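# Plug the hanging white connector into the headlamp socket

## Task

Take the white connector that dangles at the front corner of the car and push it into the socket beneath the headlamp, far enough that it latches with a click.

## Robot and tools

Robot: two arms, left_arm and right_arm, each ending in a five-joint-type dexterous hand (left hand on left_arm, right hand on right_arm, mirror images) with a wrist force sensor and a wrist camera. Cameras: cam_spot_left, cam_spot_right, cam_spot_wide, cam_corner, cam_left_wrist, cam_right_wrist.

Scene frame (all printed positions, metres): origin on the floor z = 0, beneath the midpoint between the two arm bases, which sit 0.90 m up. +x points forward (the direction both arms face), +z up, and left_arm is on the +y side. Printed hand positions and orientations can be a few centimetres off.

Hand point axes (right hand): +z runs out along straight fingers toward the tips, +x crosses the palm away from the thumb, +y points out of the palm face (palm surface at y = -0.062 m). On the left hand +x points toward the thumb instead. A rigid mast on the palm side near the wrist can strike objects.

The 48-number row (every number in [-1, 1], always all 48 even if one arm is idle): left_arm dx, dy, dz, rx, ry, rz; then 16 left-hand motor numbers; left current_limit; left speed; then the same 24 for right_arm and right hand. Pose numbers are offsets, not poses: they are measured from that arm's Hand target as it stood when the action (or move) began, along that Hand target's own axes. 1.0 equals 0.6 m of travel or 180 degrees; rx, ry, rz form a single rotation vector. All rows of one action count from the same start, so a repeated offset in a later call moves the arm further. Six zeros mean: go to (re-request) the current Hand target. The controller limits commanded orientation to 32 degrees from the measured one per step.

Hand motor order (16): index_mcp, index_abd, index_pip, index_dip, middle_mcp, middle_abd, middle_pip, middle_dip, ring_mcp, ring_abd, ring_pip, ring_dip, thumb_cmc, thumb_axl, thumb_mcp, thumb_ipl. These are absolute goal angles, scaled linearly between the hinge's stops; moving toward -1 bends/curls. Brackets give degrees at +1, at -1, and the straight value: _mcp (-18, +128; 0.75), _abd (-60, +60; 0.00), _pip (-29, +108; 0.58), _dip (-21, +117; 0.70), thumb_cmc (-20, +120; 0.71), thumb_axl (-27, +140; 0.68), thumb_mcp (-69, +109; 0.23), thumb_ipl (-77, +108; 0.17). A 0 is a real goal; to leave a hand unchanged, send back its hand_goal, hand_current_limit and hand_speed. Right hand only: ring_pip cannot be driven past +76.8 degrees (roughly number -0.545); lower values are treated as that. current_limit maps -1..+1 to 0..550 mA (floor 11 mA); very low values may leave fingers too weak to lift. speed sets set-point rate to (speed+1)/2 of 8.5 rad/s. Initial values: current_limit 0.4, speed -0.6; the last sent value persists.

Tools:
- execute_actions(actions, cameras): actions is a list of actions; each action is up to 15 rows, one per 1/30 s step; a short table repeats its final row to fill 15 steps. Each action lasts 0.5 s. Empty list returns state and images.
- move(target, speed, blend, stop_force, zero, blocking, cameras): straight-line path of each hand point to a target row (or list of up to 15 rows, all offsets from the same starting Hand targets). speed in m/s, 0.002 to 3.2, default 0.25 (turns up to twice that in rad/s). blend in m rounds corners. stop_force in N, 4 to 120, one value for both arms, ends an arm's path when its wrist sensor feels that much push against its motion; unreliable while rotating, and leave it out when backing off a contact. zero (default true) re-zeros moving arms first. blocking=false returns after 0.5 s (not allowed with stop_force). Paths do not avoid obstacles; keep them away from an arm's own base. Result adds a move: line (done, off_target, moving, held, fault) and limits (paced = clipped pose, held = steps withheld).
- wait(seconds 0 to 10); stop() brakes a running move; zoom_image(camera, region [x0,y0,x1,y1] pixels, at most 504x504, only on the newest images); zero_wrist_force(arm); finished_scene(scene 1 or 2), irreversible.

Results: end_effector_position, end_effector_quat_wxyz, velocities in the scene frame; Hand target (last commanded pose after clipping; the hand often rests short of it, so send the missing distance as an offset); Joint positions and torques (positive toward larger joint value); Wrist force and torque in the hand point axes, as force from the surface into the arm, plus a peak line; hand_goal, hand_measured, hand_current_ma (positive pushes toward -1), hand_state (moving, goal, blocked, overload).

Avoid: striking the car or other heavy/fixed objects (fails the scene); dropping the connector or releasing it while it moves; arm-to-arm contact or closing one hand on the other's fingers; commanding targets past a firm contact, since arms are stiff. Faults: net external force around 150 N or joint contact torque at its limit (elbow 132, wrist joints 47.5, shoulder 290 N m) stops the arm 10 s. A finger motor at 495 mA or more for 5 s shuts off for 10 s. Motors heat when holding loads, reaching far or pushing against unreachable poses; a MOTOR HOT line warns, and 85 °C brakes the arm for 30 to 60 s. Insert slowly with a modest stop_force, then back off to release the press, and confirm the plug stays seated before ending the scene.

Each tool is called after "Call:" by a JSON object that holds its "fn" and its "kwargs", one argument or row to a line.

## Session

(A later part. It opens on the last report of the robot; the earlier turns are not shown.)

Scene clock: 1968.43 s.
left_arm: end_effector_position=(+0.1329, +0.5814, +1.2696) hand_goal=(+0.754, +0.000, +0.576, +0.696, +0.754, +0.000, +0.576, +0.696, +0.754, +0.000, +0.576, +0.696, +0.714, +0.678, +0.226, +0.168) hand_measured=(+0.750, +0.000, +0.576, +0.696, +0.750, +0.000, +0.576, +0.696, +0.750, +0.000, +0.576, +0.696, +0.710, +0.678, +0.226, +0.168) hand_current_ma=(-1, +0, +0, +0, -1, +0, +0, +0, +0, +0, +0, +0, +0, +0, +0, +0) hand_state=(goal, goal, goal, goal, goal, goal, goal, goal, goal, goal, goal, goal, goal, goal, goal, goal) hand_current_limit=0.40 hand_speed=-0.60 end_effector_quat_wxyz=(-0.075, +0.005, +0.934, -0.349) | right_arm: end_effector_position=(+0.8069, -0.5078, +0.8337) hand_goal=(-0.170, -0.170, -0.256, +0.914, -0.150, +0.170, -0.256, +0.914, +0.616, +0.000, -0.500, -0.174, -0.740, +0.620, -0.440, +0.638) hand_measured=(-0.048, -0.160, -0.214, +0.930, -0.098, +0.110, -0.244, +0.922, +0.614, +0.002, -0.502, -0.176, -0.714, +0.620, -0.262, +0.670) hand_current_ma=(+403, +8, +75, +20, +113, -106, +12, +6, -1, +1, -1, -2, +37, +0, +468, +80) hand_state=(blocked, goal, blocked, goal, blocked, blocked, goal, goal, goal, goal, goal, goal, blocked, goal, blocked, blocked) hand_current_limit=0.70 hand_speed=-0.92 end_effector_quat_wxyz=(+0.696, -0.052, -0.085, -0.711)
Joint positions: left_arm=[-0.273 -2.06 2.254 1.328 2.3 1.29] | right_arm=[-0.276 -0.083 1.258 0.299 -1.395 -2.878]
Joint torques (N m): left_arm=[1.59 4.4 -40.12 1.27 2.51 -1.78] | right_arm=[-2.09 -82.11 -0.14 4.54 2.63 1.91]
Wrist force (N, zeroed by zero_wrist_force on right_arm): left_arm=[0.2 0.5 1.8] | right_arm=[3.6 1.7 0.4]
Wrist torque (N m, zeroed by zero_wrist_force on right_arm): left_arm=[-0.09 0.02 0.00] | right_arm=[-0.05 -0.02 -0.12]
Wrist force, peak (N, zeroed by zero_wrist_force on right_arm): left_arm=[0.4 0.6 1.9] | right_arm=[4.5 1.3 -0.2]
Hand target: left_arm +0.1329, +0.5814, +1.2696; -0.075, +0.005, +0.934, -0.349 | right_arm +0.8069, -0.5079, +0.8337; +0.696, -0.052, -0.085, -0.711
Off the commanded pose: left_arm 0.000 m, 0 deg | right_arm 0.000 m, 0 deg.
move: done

Call:
{"fn": "move", "kwargs": {
  "target": [0,0,0,0,0,0,0.754,0,0.576,0.696,0.754,0,0.576,0.696,0.754,0,0.576,0.696,0.714,0.678,0.226,0.168,0.4,-0.6,-0.0082,0,0.0016,0,0,0,-0.17,-0.17,-0.2555,0.913,-0.15,0.17,-0.2555,0.913,0.616,0,-0.5,-0.174,-0.74,0.62,-0.44,0.638,0.7,-0.92],
  "speed": 0.005,
  "stop_force": 10,
  "zero": false,
  "cameras": ["cam_right_wrist","cam_corner","cam_spot_right"]
}}

Call:
{"fn": "zoom_image", "kwargs": {
  "camera": "cam_right_wrist",
  "region": [400, 50, 600, 250]
}}

Call:
{"fn": "zoom_image", "kwargs": {
  "camera": "cam_corner",
  "region": [385, 185, 465, 265]
}}

Scene clock: 1974.93 s.
left_arm: end_effector_position=(+0.1329, +0.5814, +1.2696) hand_goal=(+0.754, +0.000, +0.576, +0.696, +0.754, +0.000, +0.576, +0.696, +0.754, +0.000, +0.576, +0.696, +0.714, +0.678, +0.226, +0.168) hand_measured=(+0.750, +0.000, +0.576, +0.696, +0.750, +0.000, +0.576, +0.696, +0.750, +0.000, +0.576, +0.696, +0.710, +0.678, +0.226, +0.168) hand_current_ma=(-1, +0, +0, +0, -1, +0, +0, +0, +0, +0, +0, +0, +0, +0, +0, +0) hand_state=(goal, goal, goal, goal, goal, goal, goal, goal, goal, goal, goal, goal, goal, goal, goal, goal) hand_current_limit=0.40 hand_speed=-0.60 end_effector_quat_wxyz=(-0.075, +0.005, +0.934, -0.349) | right_arm: end_effector_position=(+0.8069, -0.5028, +0.8337) hand_goal=(-0.170, -0.170, -0.256, +0.914, -0.150, +0.170, -0.256, +0.914, +0.616, +0.000, -0.500, -0.174, -0.740, +0.620, -0.440, +0.638) hand_measured=(-0.048, -0.160, -0.210, +0.934, -0.098, +0.110, -0.240, +0.922, +0.614, +0.002, -0.502, -0.176, -0.742, +0.616, -0.262, +0.676) hand_current_ma=(+403, +8, +87, +25, +113, -107, +18, +6, -1, +1, -1, -2, -1, -4, +467, +104) hand_state=(blocked, goal, blocked, goal, blocked, blocked, goal, goal, goal, goal, goal, goal, goal, goal, blocked, blocked) hand_current_limit=0.70 hand_speed=-0.92 end_effector_quat_wxyz=(+0.696, -0.052, -0.085, -0.711)
Joint positions: left_arm=[-0.273 -2.06 2.254 1.328 2.3 1.29] | right_arm=[-0.269 -0.083 1.258 0.3 -1.394 -2.885]
Joint torques (N m): left_arm=[1.51 4.6 -40.6 1.38 2.58 -1.61] | right_arm=[-0.24 -83.25 -15.15 4.84 3.19 1.79]
Wrist force (N, zeroed by zero_wrist_force on right_arm): left_arm=[0.1 0.3 1.5] | right_arm=[3.6 1.6 -0.1]
Wrist torque (N m, zeroed by zero_wrist_force on right_arm): left_arm=[-0.09 0.02 0.00] | right_arm=[-0.08 0.00 -0.16]
Wrist force, peak (N, zeroed by zero_wrist_force on right_arm): left_arm=[0.2 0.2 2.2] | right_arm=[4.1 1.9 0.2]
Hand target: left_arm +0.1329, +0.5814, +1.2696; -0.075, +0.005, +0.934, -0.349 | right_arm +0.8069, -0.5029, +0.8337; +0.696, -0.052, -0.085, -0.711
Off the commanded pose: left_arm 0.000 m, 0 deg | right_arm 0.000 m, 0 deg.
move: done
camera_calibration:
cam_right_wrist: T_world_to_cam=[[0.657522, 0.743684, -0.120826, -0.0278525], [-0.476905, 0.286656, -0.830897, 1.16961], [-0.58329, 0.603955, 0.543149, 0.448779], [0, 0, 0, 1]] pos_world=[0.837875, -0.585605, 0.724706]
Images, in order (width x height): cam_spot_right 896x504, cam_corner 896x504, cam_right_wrist 672x504.

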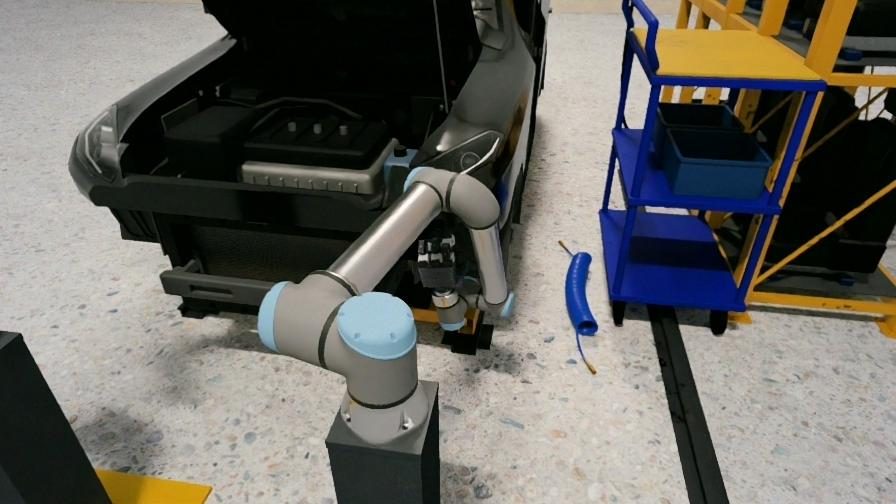

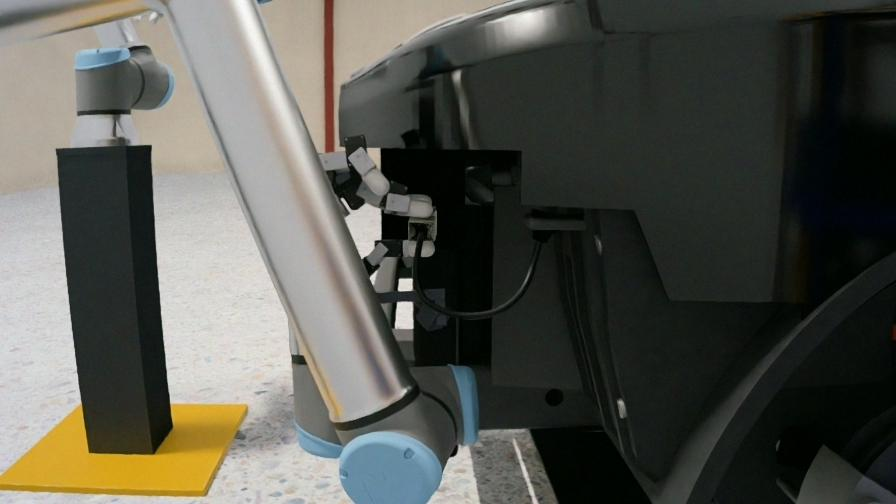

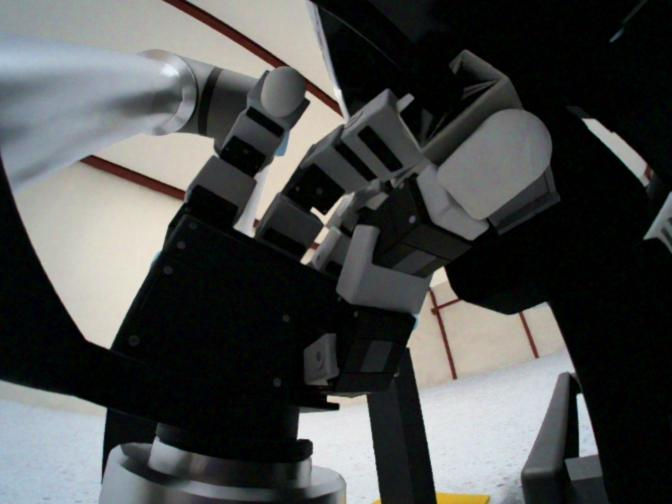

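Scaled by 2.520 from the camera's 672x504 image, which has a finer 960x720 frame.

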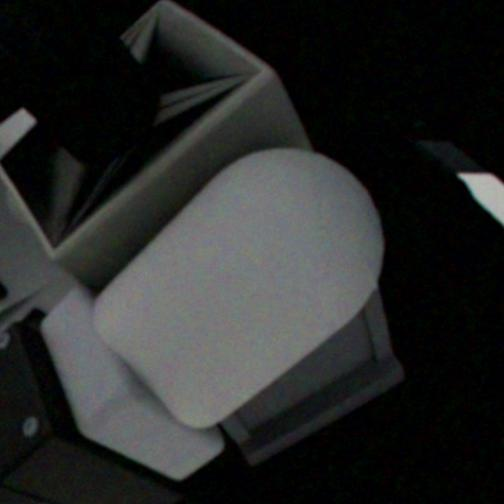

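Scaled by 6.300 from the camera's 896x504 image, which has a finer 1280x720 frame.

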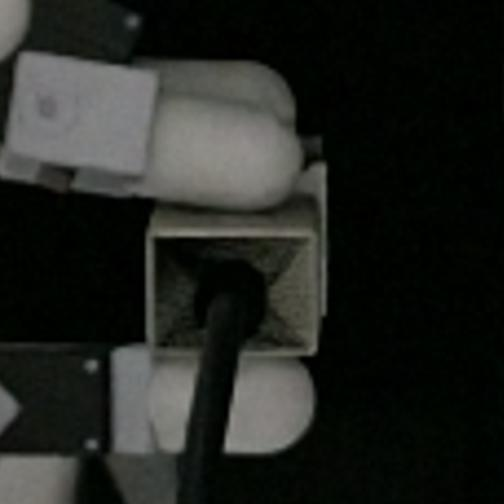

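Call:
{"fn": "move", "kwargs": {
  "target": [0,0,0,0,0,0,0.754,0,0.576,0.696,0.754,0,0.576,0.696,0.754,0,0.576,0.696,0.714,0.678,0.226,0.168,0.4,-0.6,0.0041,0,-0.0008,0,0,0,-0.17,-0.17,-0.2555,0.913,-0.15,0.17,-0.2555,0.913,0.616,0,-0.5,-0.174,-0.74,0.62,-0.44,0.638,0.7,-0.92],
  "speed": 0.005,
  "stop_force": 10,
  "zero": false
}}

Call:
{"fn": "move", "kwargs": {
  "target": [0,0,0,0,0,0,0.754,0,0.576,0.696,0.754,0,0.576,0.696,0.754,0,0.576,0.696,0.714,0.678,0.226,0.168,0.4,-0.6,0.0041,0,-0.0008,0,0,0,-0.17,-0.17,-0.2555,0.913,-0.15,0.17,-0.2555,0.913,0.616,0,-0.5,-0.174,-0.74,0.62,-0.44,0.638,0.7,-0.92],
  "speed": 0.005,
  "stop_force": 10,
  "zero": false,
  "cameras": ["cam_right_wrist","cam_corner"]
}}

Call:
{"fn": "zoom_image", "kwargs": {
  "camera": "cam_right_wrist",
  "region": [400, 50, 600, 250]
}}

Call:
{"fn": "zoom_image", "kwargs": {
  "camera": "cam_corner",
  "region": [385, 185, 465, 265]
}}

Scene clock: 1990.97 s.
left_arm: end_effector_position=(+0.1329, +0.5814, +1.2696) hand_goal=(+0.754, +0.000, +0.576, +0.696, +0.754, +0.000, +0.576, +0.696, +0.754, +0.000, +0.576, +0.696, +0.714, +0.678, +0.226, +0.168) hand_measured=(+0.750, +0.000, +0.576, +0.696, +0.750, +0.000, +0.576, +0.696, +0.750, +0.000, +0.576, +0.696, +0.710, +0.678, +0.226, +0.168) hand_current_ma=(-1, +0, +0, +0, -1, +0, +0, +0, +0, +0, +0, +0, +0, +0, +0, +0) hand_state=(goal, goal, goal, goal, goal, goal, goal, goal, goal, goal, goal, goal, goal, goal, goal, goal) hand_current_limit=0.40 hand_speed=-0.60 end_effector_quat_wxyz=(-0.075, +0.005, +0.934, -0.349) | right_arm: end_effector_position=(+0.8069, -0.5054, +0.8337) hand_goal=(-0.170, -0.170, -0.256, +0.914, -0.150, +0.170, -0.256, +0.914, +0.616, +0.000, -0.500, -0.174, -0.740, +0.620, -0.440, +0.638) hand_measured=(-0.048, -0.138, -0.208, +0.934, -0.100, +0.124, -0.234, +0.922, +0.614, +0.002, -0.502, -0.176, -0.730, +0.618, -0.264, +0.676) hand_current_ma=(+403, +43, +93, +25, +107, -72, +30, +8, -1, +1, -1, -2, +9, -1, +468, +104) hand_state=(blocked, blocked, blocked, goal, blocked, blocked, blocked, goal, goal, goal, goal, goal, goal, goal, blocked, blocked) hand_current_limit=0.70 hand_speed=-0.92 end_effector_quat_wxyz=(+0.696, -0.052, -0.085, -0.711)
Joint positions: left_arm=[-0.273 -2.06 2.254 1.328 2.3 1.29] | right_arm=[-0.273 -0.083 1.258 0.299 -1.395 -2.882]
Joint torques (N m): left_arm=[1.55 5.17 -40.79 1.08 2.43 -1.39] | right_arm=[3.08 -118.81 -9.41 3.01 -2.19 -1.53]
Wrist force (N, zeroed by zero_wrist_force on right_arm): left_arm=[-0.1 0.2 1.5] | right_arm=[-4.4 -1.8 0.7]
Wrist torque (N m, zeroed by zero_wrist_force on right_arm): left_arm=[-0.10 0.05 -0.02] | right_arm=[-0.19 0.12 -0.15]
Wrist force, peak (N, zeroed by zero_wrist_force on right_arm): left_arm=[0.2 0.6 2.1] | right_arm=[-5.0 -1.6 1.2]
Hand target: left_arm +0.1329, +0.5814, +1.2696; -0.075, +0.005, +0.934, -0.349 | right_arm +0.8069, -0.5054, +0.8337; +0.696, -0.052, -0.085, -0.711
Off the commanded pose: left_arm 0.000 m, 0 deg | right_arm 0.000 m, 0 deg.
move: done

Scene clock: 1992.07 s.
left_arm: end_effector_position=(+0.1329, +0.5814, +1.2696) hand_goal=(+0.754, +0.000, +0.576, +0.696, +0.754, +0.000, +0.576, +0.696, +0.754, +0.000, +0.576, +0.696, +0.714, +0.678, +0.226, +0.168) hand_measured=(+0.750, +0.000, +0.576, +0.696, +0.750, +0.000, +0.576, +0.696, +0.750, +0.000, +0.576, +0.696, +0.710, +0.678, +0.226, +0.168) hand_current_ma=(-1, +0, +0, +0, -1, +0, +0, +0, +0, +0, +0, +0, +0, +0, +0, +0) hand_state=(goal, goal, goal, goal, goal, goal, goal, goal, goal, goal, goal, goal, goal, goal, goal, goal) hand_current_limit=0.40 hand_speed=-0.60 end_effector_quat_wxyz=(-0.075, +0.005, +0.934, -0.349) | right_arm: end_effector_position=(+0.8069, -0.5080, +0.8337) hand_goal=(-0.170, -0.170, -0.256, +0.914, -0.150, +0.170, -0.256, +0.914, +0.616, +0.000, -0.500, -0.174, -0.740, +0.620, -0.440, +0.638) hand_measured=(-0.048, -0.136, -0.208, +0.934, -0.100, +0.126, -0.232, +0.924, +0.614, +0.002, -0.502, -0.176, -0.720, +0.622, -0.268, +0.676) hand_current_ma=(+403, +46, +95, +25, +105, -68, +31, +9, -1, +1, -1, -2, +26, +1, +468, +104) hand_state=(blocked, blocked, blocked, goal, blocked, blocked, blocked, goal, goal, goal, goal, goal, goal, goal, blocked, blocked) hand_current_limit=0.70 hand_speed=-0.92 end_effector_quat_wxyz=(+0.696, -0.052, -0.085, -0.711)
Joint positions: left_arm=[-0.273 -2.06 2.254 1.328 2.3 1.29] | right_arm=[-0.276 -0.083 1.258 0.299 -1.395 -2.878]
Joint torques (N m): left_arm=[0.77 5.09 -40.37 1.15 2.52 -1.45] | right_arm=[2.92 -120.55 -1.38 3.02 -2.56 -0.54]
Wrist force (N, zeroed by zero_wrist_force on right_arm): left_arm=[0.3 0.3 1.5] | right_arm=[-4.6 -1.7 0.1]
Wrist torque (N m, zeroed by zero_wrist_force on right_arm): left_arm=[-0.09 -0.01 0.02] | right_arm=[-0.20 0.19 -0.20]
Wrist force, peak (N, zeroed by zero_wrist_force on right_arm): left_arm=[0.5 0.5 2.0] | right_arm=[-5.3 -1.4 0.8]
Hand target: left_arm +0.1329, +0.5814, +1.2696; -0.075, +0.005, +0.934, -0.349 | right_arm +0.8069, -0.5079, +0.8337; +0.696, -0.052, -0.085, -0.711
Off the commanded pose: left_arm 0.000 m, 0 deg | right_arm 0.000 m, 0 deg.
move: done
camera_calibration:
cam_right_wrist: T_world_to_cam=[[0.657553, 0.743666, -0.12077, -0.0240593], [-0.476862, 0.286706, -0.830905, 1.17111], [-0.58329, 0.603955, 0.54315, 0.451746], [0, 0, 0, 1]] pos_world=[0.837775, -0.590705, 0.724806]
Images, in order (width x height): cam_corner 896x504, cam_right_wrist 672x504.

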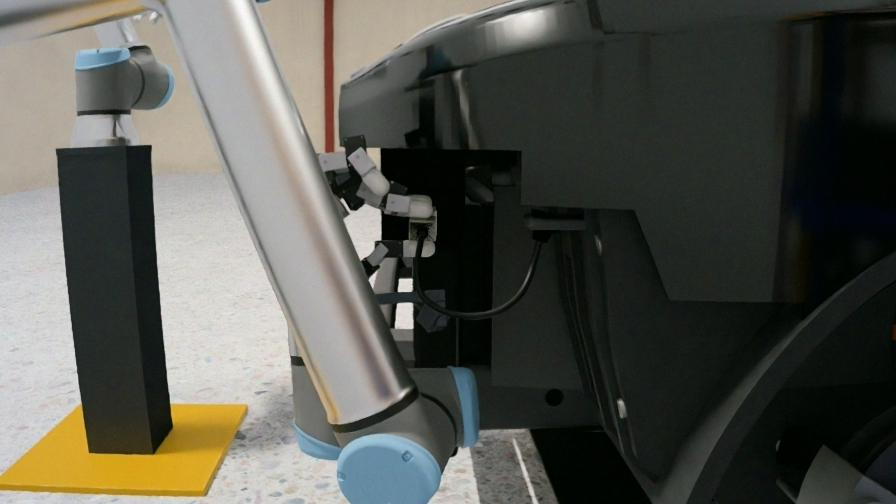

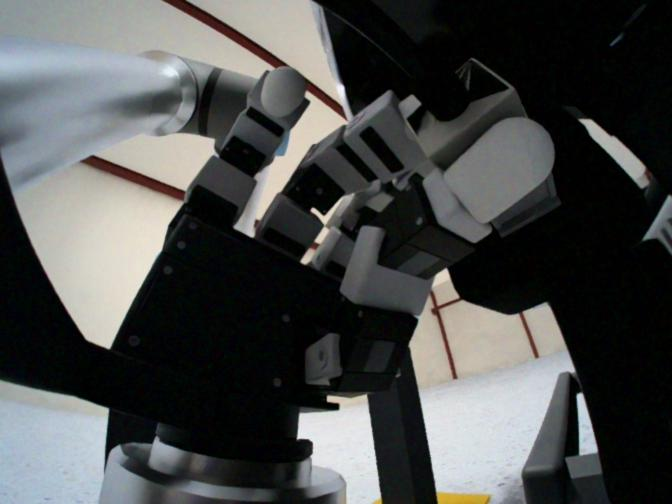

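Scaled by 2.520 from the camera's 672x504 image, which has a finer 960x720 frame.

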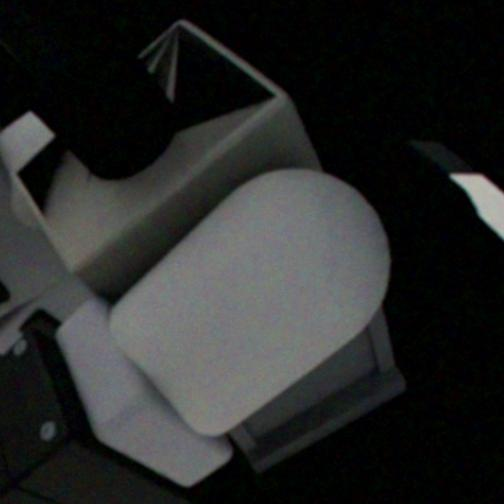

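Scaled by 6.300 from the camera's 896x504 image, which has a finer 1280x720 frame.

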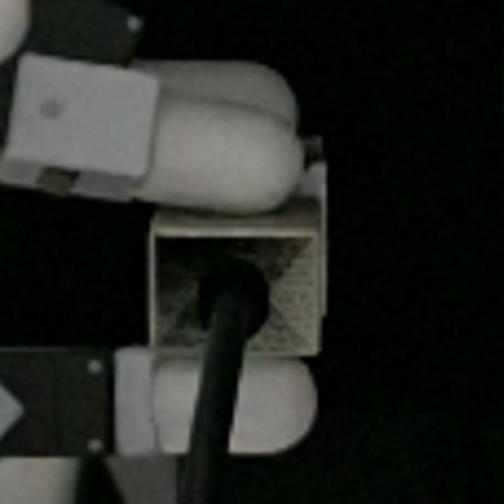

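Call:
{"fn": "move", "kwargs": {
  "target": [0,0,0,0,0,0,0.754,0,0.576,0.696,0.754,0,0.576,0.696,0.754,0,0.576,0.696,0.714,0.678,0.226,0.168,0.4,-0.6,0.0082,0,-0.0016,0,0,0,-0.17,-0.17,-0.2555,0.913,-0.15,0.17,-0.2555,0.913,0.616,0,-0.5,-0.174,-0.74,0.62,-0.44,0.638,0.7,-0.92],
  "speed": 0.005,
  "stop_force": 10,
  "zero": false,
  "cameras": ["cam_right_wrist","cam_corner"]
}}

Call:
{"fn": "zoom_image", "kwargs": {
  "camera": "cam_right_wrist",
  "region": [400, 50, 600, 250]
}}

Call:
{"fn": "zoom_image", "kwargs": {
  "camera": "cam_corner",
  "region": [385, 185, 465, 265]
}}

Scene clock: 2039.77 s.
left_arm: end_effector_position=(+0.1329, +0.5814, +1.2696) hand_goal=(+0.754, +0.000, +0.576, +0.696, +0.754, +0.000, +0.576, +0.696, +0.754, +0.000, +0.576, +0.696, +0.714, +0.678, +0.226, +0.168) hand_measured=(+0.750, +0.000, +0.576, +0.696, +0.750, +0.000, +0.576, +0.696, +0.750, +0.000, +0.576, +0.696, +0.710, +0.678, +0.226, +0.168) hand_current_ma=(-1, +0, +0, +0, -1, +0, +0, +0, +0, +0, +0, +0, +0, +0, +0, +0) hand_state=(goal, goal, goal, goal, goal, goal, goal, goal, goal, goal, goal, goal, goal, goal, goal, goal) hand_current_limit=0.40 hand_speed=-0.60 end_effector_quat_wxyz=(-0.075, +0.005, +0.934, -0.349) | right_arm: end_effector_position=(+0.8068, -0.5130, +0.8337) hand_goal=(-0.170, -0.170, -0.256, +0.914, -0.150, +0.170, -0.256, +0.914, +0.616, +0.000, -0.500, -0.174, -0.740, +0.620, -0.440, +0.638) hand_measured=(-0.052, -0.136, -0.208, +0.934, -0.106, +0.126, -0.230, +0.930, +0.614, +0.002, -0.502, -0.176, -0.718, +0.622, -0.268, +0.680) hand_current_ma=(+385, +46, +95, +25, +88, -68, +35, +17, -1, +1, -1, -2, +28, +1, +467, +116) hand_state=(blocked, blocked, blocked, goal, blocked, blocked, blocked, goal, goal, goal, goal, goal, blocked, goal, blocked, blocked) hand_current_limit=0.70 hand_speed=-0.92 end_effector_quat_wxyz=(+0.696, -0.052, -0.085, -0.711)
Joint positions: left_arm=[-0.273 -2.06 2.254 1.328 2.3 1.29] | right_arm=[-0.283 -0.083 1.258 0.298 -1.396 -2.871]
Joint torques (N m): left_arm=[1.06 4.61 -40.43 1.07 2.59 -1.64] | right_arm=[7.31 -124.53 -14.87 2.8 -2.39 -0.4]
Wrist force (N, zeroed by zero_wrist_force on right_arm): left_arm=[0.2 0.5 1.6] | right_arm=[-3.2 -2.5 -3.2]
Wrist torque (N m, zeroed by zero_wrist_force on right_arm): left_arm=[-0.07 0.01 0.01] | right_arm=[-0.40 0.08 -0.18]
Wrist force, peak (N, zeroed by zero_wrist_force on right_arm): left_arm=[-0.2 0.5 2.1] | right_arm=[-3.8 -2.5 -4.5]
Hand target: left_arm +0.1329, +0.5814, +1.2696; -0.075, +0.005, +0.934, -0.349 | right_arm +0.8068, -0.5129, +0.8337; +0.696, -0.052, -0.085, -0.711
Off the commanded pose: left_arm 0.000 m, 0 deg | right_arm 0.000 m, 0 deg.
move: done
camera_calibration:
cam_right_wrist: T_world_to_cam=[[0.657522, 0.743684, -0.120826, -0.0201977], [-0.476905, 0.286656, -0.830897, 1.17249], [-0.58329, 0.603955, 0.543149, 0.454708], [0, 0, 0, 1]] pos_world=[0.837675, -0.595705, 0.724806]
Images, in order (width x height): cam_corner 896x504, cam_right_wrist 672x504.

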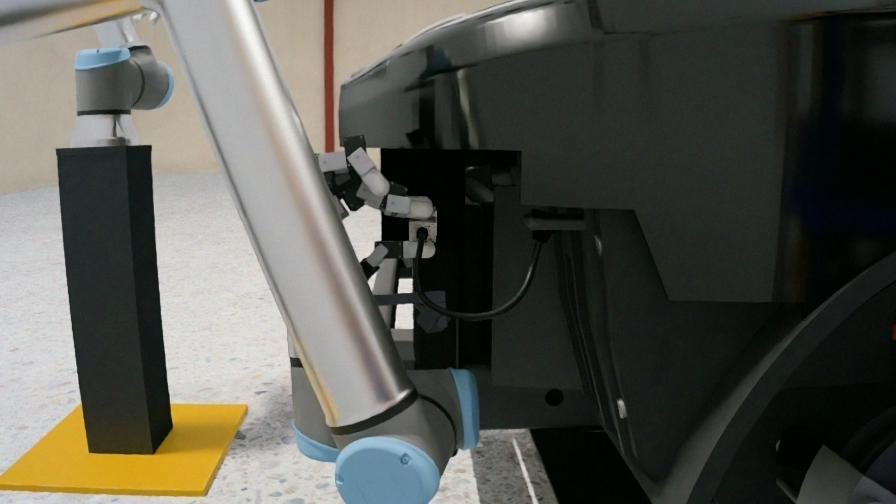

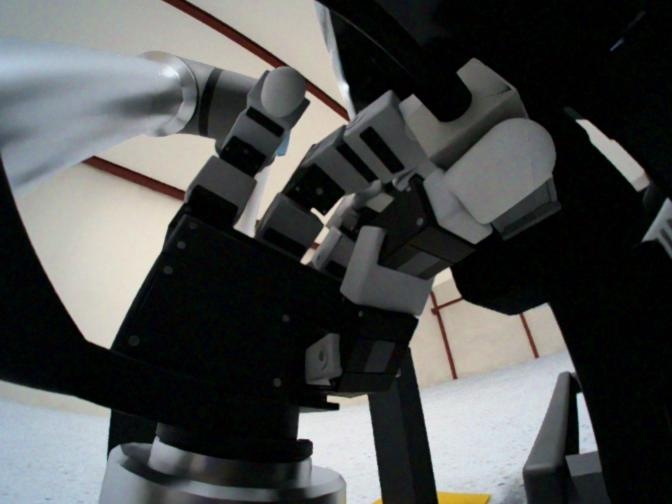

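Scaled by 2.520 from the camera's 672x504 image, which has a finer 960x720 frame.

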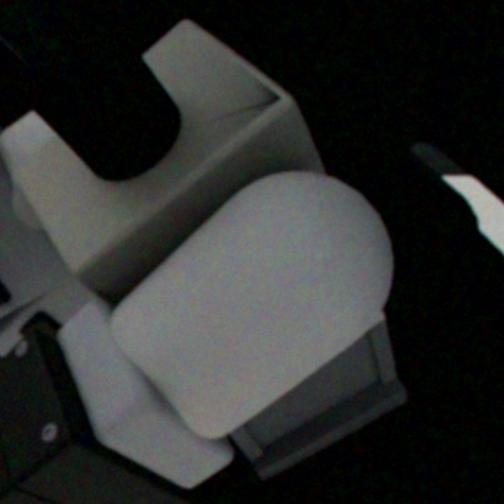

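Scaled by 6.300 from the camera's 896x504 image, which has a finer 1280x720 frame.

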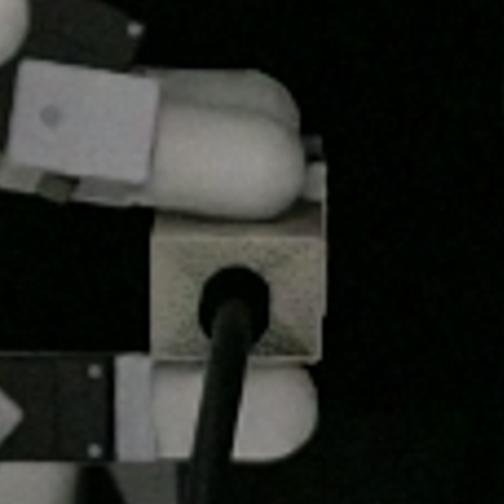

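Call:
{"fn": "move", "kwargs": {
  "target": [0,0,0,0,0,0,0.754,0,0.576,0.696,0.754,0,0.576,0.696,0.754,0,0.576,0.696,0.714,0.678,0.226,0.168,0.4,-0.6,0.0042,0.0017,-0.0009,0.0043,0.0011,0.0218,-0.17,-0.17,-0.2555,0.913,-0.15,0.17,-0.2555,0.913,0.616,0,-0.5,-0.174,-0.74,0.62,-0.44,0.638,0.7,-0.92],
  "speed": 0.01,
  "cameras": ["cam_right_wrist","cam_corner"]
}}

Call:
{"fn": "zoom_image", "kwargs": {
  "camera": "cam_right_wrist",
  "region": [400, 50, 600, 250]
}}

Call:
{"fn": "zoom_image", "kwargs": {
  "camera": "cam_corner",
  "region": [385, 185, 465, 265]
}}

Scene clock: 2079.10 s.
left_arm: end_effector_position=(+0.1329, +0.5814, +1.2696) hand_goal=(+0.754, +0.000, +0.576, +0.696, +0.754, +0.000, +0.576, +0.696, +0.754, +0.000, +0.576, +0.696, +0.714, +0.678, +0.226, +0.168) hand_measured=(+0.750, +0.000, +0.576, +0.696, +0.750, +0.000, +0.576, +0.696, +0.750, +0.000, +0.576, +0.696, +0.710, +0.678, +0.226, +0.168) hand_current_ma=(-1, +0, +0, +0, -1, +0, +0, +0, +0, +0, +0, +0, +0, +0, +0, +0) hand_state=(goal, goal, goal, goal, goal, goal, goal, goal, goal, goal, goal, goal, goal, goal, goal, goal) hand_current_limit=0.40 hand_speed=-0.60 end_effector_quat_wxyz=(-0.075, +0.005, +0.934, -0.349) | right_arm: end_effector_position=(+0.8078, -0.5155, +0.8337) hand_goal=(-0.170, -0.170, -0.256, +0.914, -0.150, +0.170, -0.256, +0.914, +0.616, +0.000, -0.500, -0.174, -0.740, +0.620, -0.440, +0.638) hand_measured=(-0.056, -0.136, -0.208, +0.934, -0.108, +0.126, -0.230, +0.930, +0.614, +0.002, -0.502, -0.176, -0.718, +0.622, -0.268, +0.682) hand_current_ma=(+360, +46, +95, +25, +84, -68, +36, +18, -1, +1, -1, -2, +28, +1, +467, +122) hand_state=(blocked, blocked, blocked, goal, blocked, blocked, blocked, goal, goal, goal, goal, goal, blocked, goal, blocked, blocked) hand_current_limit=0.70 hand_speed=-0.92 end_effector_quat_wxyz=(+0.720, -0.049, -0.087, -0.686)
Joint positions: left_arm=[-0.273 -2.06 2.254 1.328 2.3 1.29] | right_arm=[-0.291 -0.081 1.244 0.296 -1.404 -2.793]
Joint torques (N m): left_arm=[0.33 4.72 -40.91 1.21 2.5 -1.47] | right_arm=[-8.4 -91.02 -23.39 2.27 -2.09 -0.64]
Wrist force (N, zeroed by zero_wrist_force on right_arm): left_arm=[0.2 0.5 1.7] | right_arm=[-2.0 -3.3 -4.0]
Wrist torque (N m, zeroed by zero_wrist_force on right_arm): left_arm=[-0.08 0.01 0.01] | right_arm=[-0.43 0.10 -0.31]
Wrist force, peak (N, zeroed by zero_wrist_force on right_arm): left_arm=[0.4 0.5 2.2] | right_arm=[-2.0 -3.3 -5.1]
Hand target: left_arm +0.1329, +0.5814, +1.2696; -0.075, +0.005, +0.934, -0.349 | right_arm +0.8078, -0.5155, +0.8337; +0.720, -0.049, -0.087, -0.686
Off the commanded pose: left_arm 0.000 m, 0 deg | right_arm 0.000 m, 0 deg.
move: done
camera_calibration:
cam_right_wrist: T_world_to_cam=[[0.603797, 0.787937, -0.120768, 0.0472376], [-0.495845, 0.25262, -0.830855, 1.17144], [-0.624153, 0.56155, 0.543226, 0.467938], [0, 0, 0, 1]] pos_world=[0.844397, -0.595921, 0.724806]
Images, in order (width x height): cam_corner 896x504, cam_right_wrist 672x504.

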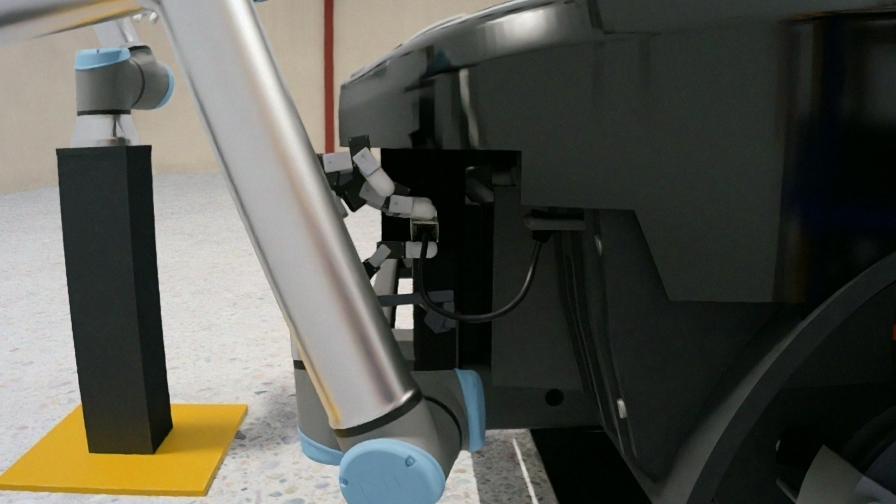

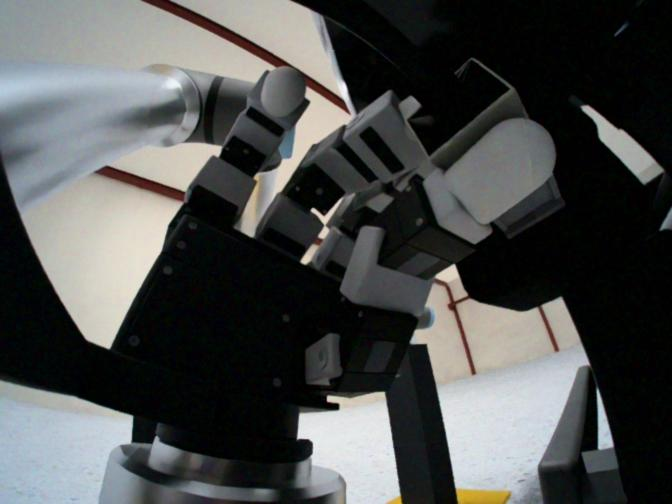

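Scaled by 2.520 from the camera's 672x504 image, which has a finer 960x720 frame.

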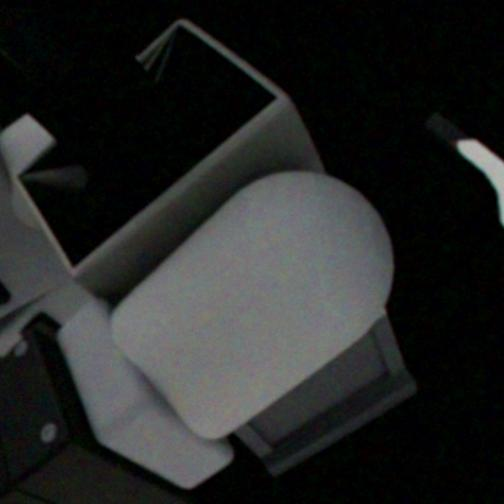

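Scaled by 6.300 from the camera's 896x504 image, which has a finer 1280x720 frame.

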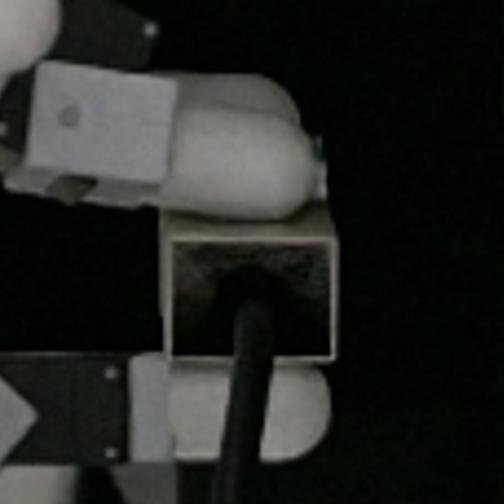

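Call:
{"fn": "move", "kwargs": {
  "target": [0,0,0,0,0,0,0.754,0,0.576,0.696,0.754,0,0.576,0.696,0.754,0,0.576,0.696,0.714,0.678,0.226,0.168,0.4,-0.6,-0.0020,-0.0008,0.0004,-0.0019,-0.0005,-0.0098,-0.17,-0.17,-0.2555,0.913,-0.15,0.17,-0.2555,0.913,0.616,0,-0.5,-0.174,-0.74,0.62,-0.44,0.638,0.7,-0.92],
  "speed": 0.01,
  "cameras": ["cam_spot_right","cam_corner"]
}}

Call:
{"fn": "zoom_image", "kwargs": {
  "camera": "cam_spot_right",
  "region": [420, 230, 470, 270]
}}

Call:
{"fn": "zoom_image", "kwargs": {
  "camera": "cam_corner",
  "region": [385, 185, 465, 265]
}}

Scene clock: 2102.37 s.
left_arm: end_effector_position=(+0.1329, +0.5814, +1.2696) hand_goal=(+0.754, +0.000, +0.576, +0.696, +0.754, +0.000, +0.576, +0.696, +0.754, +0.000, +0.576, +0.696, +0.714, +0.678, +0.226, +0.168) hand_measured=(+0.750, +0.000, +0.576, +0.696, +0.750, +0.000, +0.576, +0.696, +0.750, +0.000, +0.576, +0.696, +0.710, +0.678, +0.226, +0.168) hand_current_ma=(-1, +0, +0, +0, -1, +0, +0, +0, +0, +0, +0, +0, +0, +0, +0, +0) hand_state=(goal, goal, goal, goal, goal, goal, goal, goal, goal, goal, goal, goal, goal, goal, goal, goal) hand_current_limit=0.40 hand_speed=-0.60 end_effector_quat_wxyz=(-0.075, +0.005, +0.934, -0.349) | right_arm: end_effector_position=(+0.8072, -0.5143, +0.8337) hand_goal=(-0.170, -0.170, -0.256, +0.914, -0.150, +0.170, -0.256, +0.914, +0.616, +0.000, -0.500, -0.174, -0.740, +0.620, -0.440, +0.638) hand_measured=(-0.056, -0.136, -0.208, +0.934, -0.108, +0.126, -0.230, +0.930, +0.614, +0.002, -0.502, -0.176, -0.718, +0.622, -0.268, +0.682) hand_current_ma=(+360, +46, +95, +25, +84, -68, +37, +18, -1, +1, -1, -2, +28, +1, +467, +122) hand_state=(blocked, blocked, blocked, goal, blocked, blocked, blocked, goal, goal, goal, goal, goal, blocked, goal, blocked, blocked) hand_current_limit=0.70 hand_speed=-0.92 end_effector_quat_wxyz=(+0.709, -0.051, -0.086, -0.698)
Joint positions: left_arm=[-0.273 -2.06 2.254 1.328 2.3 1.29] | right_arm=[-0.288 -0.082 1.251 0.297 -1.4 -2.828]
Joint torques (N m): left_arm=[0.47 4.6 -40.7 1.38 2.46 -1.62] | right_arm=[12.47 -123.03 -5.42 6.53 2.01 1.36]
Wrist force (N, zeroed by zero_wrist_force on right_arm): left_arm=[0.1 0.1 1.8] | right_arm=[-1.8 -3.2 -4.1]
Wrist torque (N m, zeroed by zero_wrist_force on right_arm): left_arm=[-0.14 0.02 0.01] | right_arm=[-0.41 0.11 -0.02]
Wrist force, peak (N, zeroed by zero_wrist_force on right_arm): left_arm=[-0.1 0.2 2.2] | right_arm=[-2.8 -3.5 -5.0]
Hand target: left_arm +0.1329, +0.5814, +1.2696; -0.075, +0.005, +0.934, -0.349 | right_arm +0.8072, -0.5143, +0.8337; +0.709, -0.051, -0.086, -0.698
Off the commanded pose: left_arm 0.000 m, 0 deg | right_arm 0.000 m, 0 deg.
move: done
Images, in order (width x height): cam_spot_right 896x504, cam_corner 896x504.

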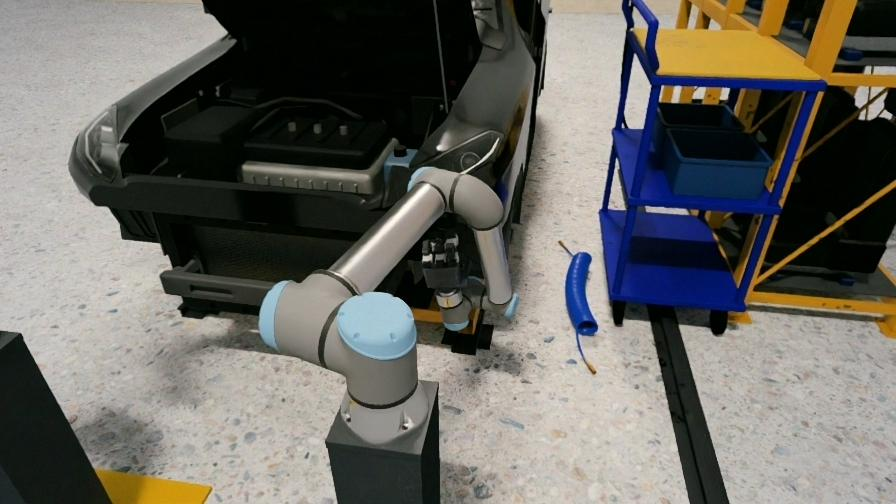

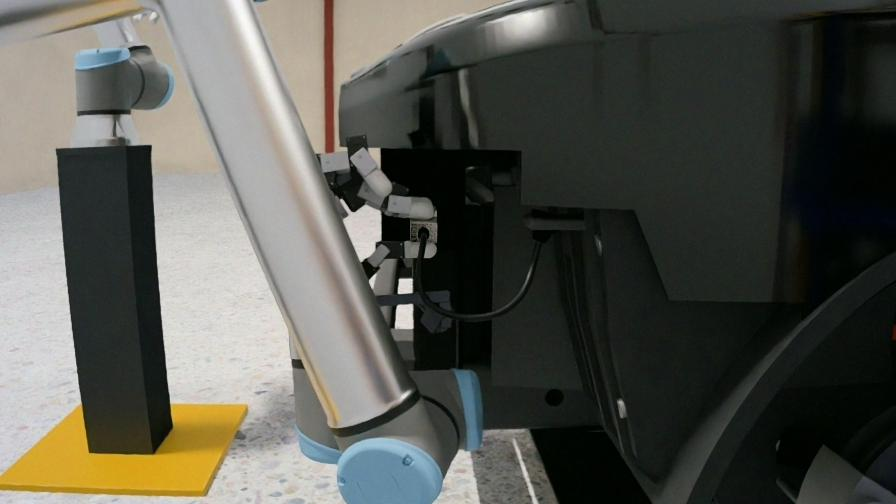

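Scaled by 10.080 from the camera's 896x504 image, which has a finer 1280x720 frame.

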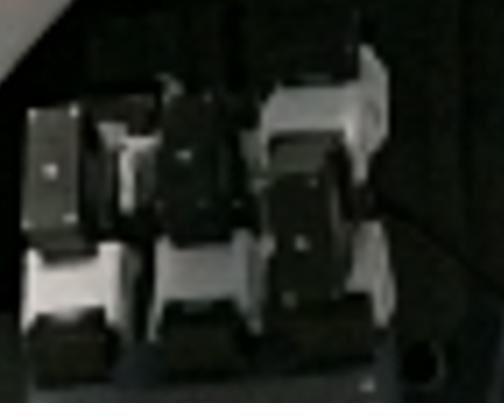

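Scaled by 6.300 from the camera's 896x504 image, which has a finer 1280x720 frame.

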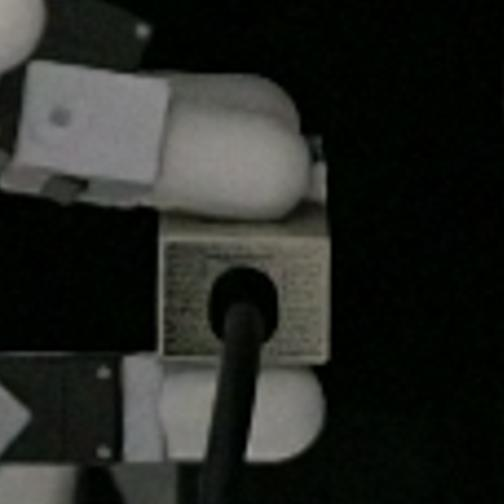

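Call:
{"fn": "move", "kwargs": {
  "target": [0,0,0,0,0,0,0.754,0,0.576,0.696,0.754,0,0.576,0.696,0.754,0,0.576,0.696,0.714,0.678,0.226,0.168,0.4,-0.6,-0.0020,0.0001,0.0018,-0.0002,-0.0165,0.0009,-0.17,-0.17,-0.2555,0.913,-0.15,0.17,-0.2555,0.913,0.616,0,-0.5,-0.174,-0.74,0.62,-0.44,0.638,0.7,-0.92],
  "speed": 0.01,
  "cameras": ["cam_right_wrist","cam_corner"]
}}

Call:
{"fn": "zoom_image", "kwargs": {
  "camera": "cam_right_wrist",
  "region": [400, 50, 600, 250]
}}

Call:
{"fn": "zoom_image", "kwargs": {
  "camera": "cam_corner",
  "region": [385, 185, 465, 265]
}}

Scene clock: 2136.37 s.
left_arm: end_effector_position=(+0.1329, +0.5814, +1.2696) hand_goal=(+0.754, +0.000, +0.576, +0.696, +0.754, +0.000, +0.576, +0.696, +0.754, +0.000, +0.576, +0.696, +0.714, +0.678, +0.226, +0.168) hand_measured=(+0.750, +0.000, +0.576, +0.696, +0.750, +0.000, +0.576, +0.696, +0.750, +0.000, +0.576, +0.696, +0.710, +0.678, +0.226, +0.168) hand_current_ma=(-1, +0, +0, +0, -1, +0, +0, +0, +0, +0, +0, +0, +0, +0, +0, +0) hand_state=(goal, goal, goal, goal, goal, goal, goal, goal, goal, goal, goal, goal, goal, goal, goal, goal) hand_current_limit=0.40 hand_speed=-0.60 end_effector_quat_wxyz=(-0.075, +0.005, +0.934, -0.349) | right_arm: end_effector_position=(+0.8072, -0.5129, +0.8345) hand_goal=(-0.170, -0.170, -0.256, +0.914, -0.150, +0.170, -0.256, +0.914, +0.616, +0.000, -0.500, -0.174, -0.740, +0.620, -0.440, +0.638) hand_measured=(-0.056, -0.138, -0.208, +0.934, -0.108, +0.124, -0.230, +0.930, +0.614, +0.002, -0.502, -0.176, -0.718, +0.622, -0.268, +0.682) hand_current_ma=(+360, +40, +95, +25, +83, -71, +37, +18, -1, +1, -1, -2, +29, +1, +468, +122) hand_state=(blocked, blocked, blocked, goal, blocked, blocked, blocked, goal, goal, goal, goal, goal, blocked, goal, blocked, blocked) hand_current_limit=0.70 hand_speed=-0.92 end_effector_quat_wxyz=(+0.708, -0.069, -0.104, -0.695)
Joint positions: left_arm=[-0.273 -2.06 2.254 1.328 2.3 1.29] | right_arm=[-0.302 -0.093 1.26 0.279 -1.352 -2.807]
Joint torques (N m): left_arm=[-0.3 4.5 -40.34 1.26 2.57 -1.53] | right_arm=[-1.9 -116.27 -4.8 3.58 0.05 2.38]
Wrist force (N, zeroed by zero_wrist_force on right_arm): left_arm=[0.0 0.4 1.3] | right_arm=[0.0 -3.2 -4.0]
Wrist torque (N m, zeroed by zero_wrist_force on right_arm): left_arm=[-0.05 0.03 -0.01] | right_arm=[-0.37 0.12 -0.37]
Wrist force, peak (N, zeroed by zero_wrist_force on right_arm): left_arm=[0.1 0.5 2.2] | right_arm=[-2.2 -3.1 -5.0]
Hand target: left_arm +0.1329, +0.5814, +1.2696; -0.075, +0.005, +0.934, -0.349 | right_arm +0.8072, -0.5129, +0.8345; +0.708, -0.069, -0.104, -0.695
Off the commanded pose: left_arm 0.000 m, 0 deg | right_arm 0.000 m, 0 deg.
move: done
camera_calibration:
cam_right_wrist: T_world_to_cam=[[0.628377, 0.761145, -0.160629, 0.0452671], [-0.487525, 0.224419, -0.843775, 1.16072], [-0.606186, 0.608519, 0.512097, 0.501235], [0, 0, 0, 1]] pos_world=[0.841278, -0.599953, 0.729979]
Images, in order (width x height): cam_corner 896x504, cam_right_wrist 672x504.

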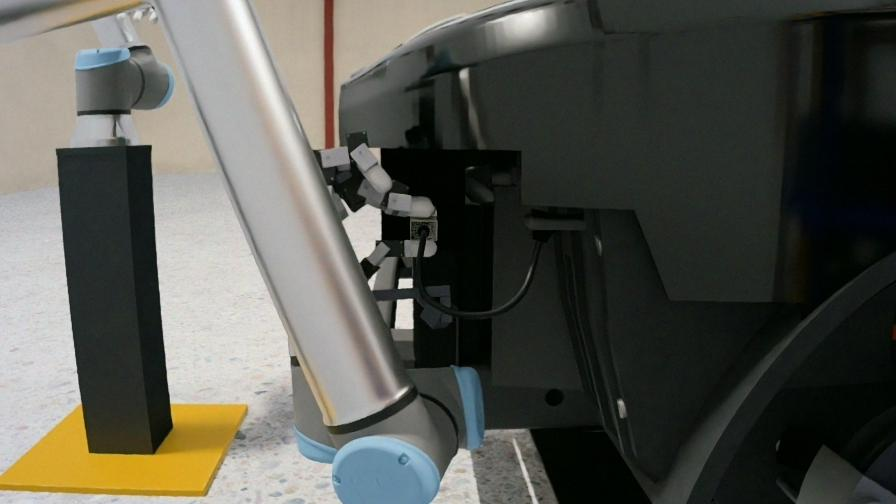

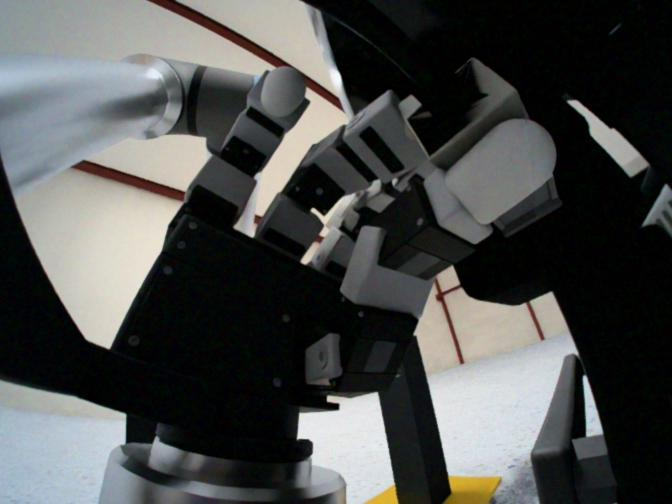

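Scaled by 2.520 from the camera's 672x504 image, which has a finer 960x720 frame.

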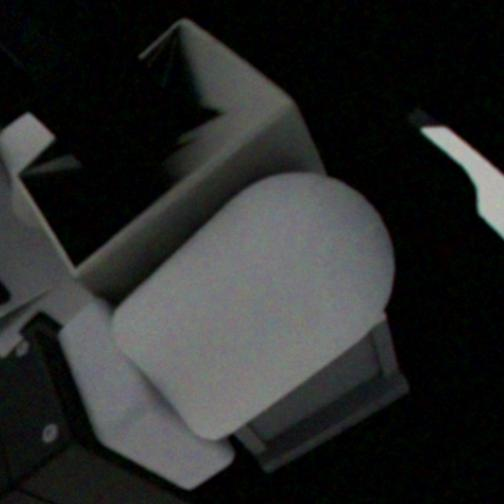

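Scaled by 6.300 from the camera's 896x504 image, which has a finer 1280x720 frame.

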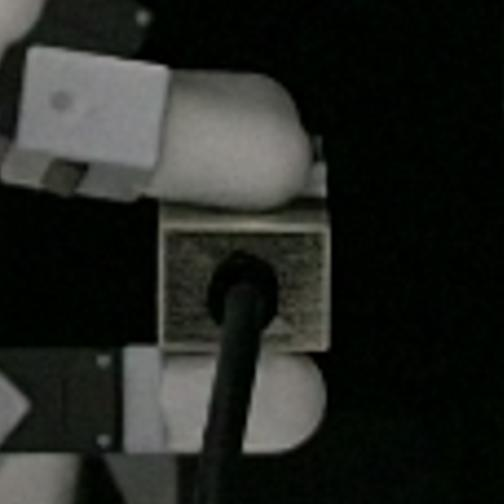

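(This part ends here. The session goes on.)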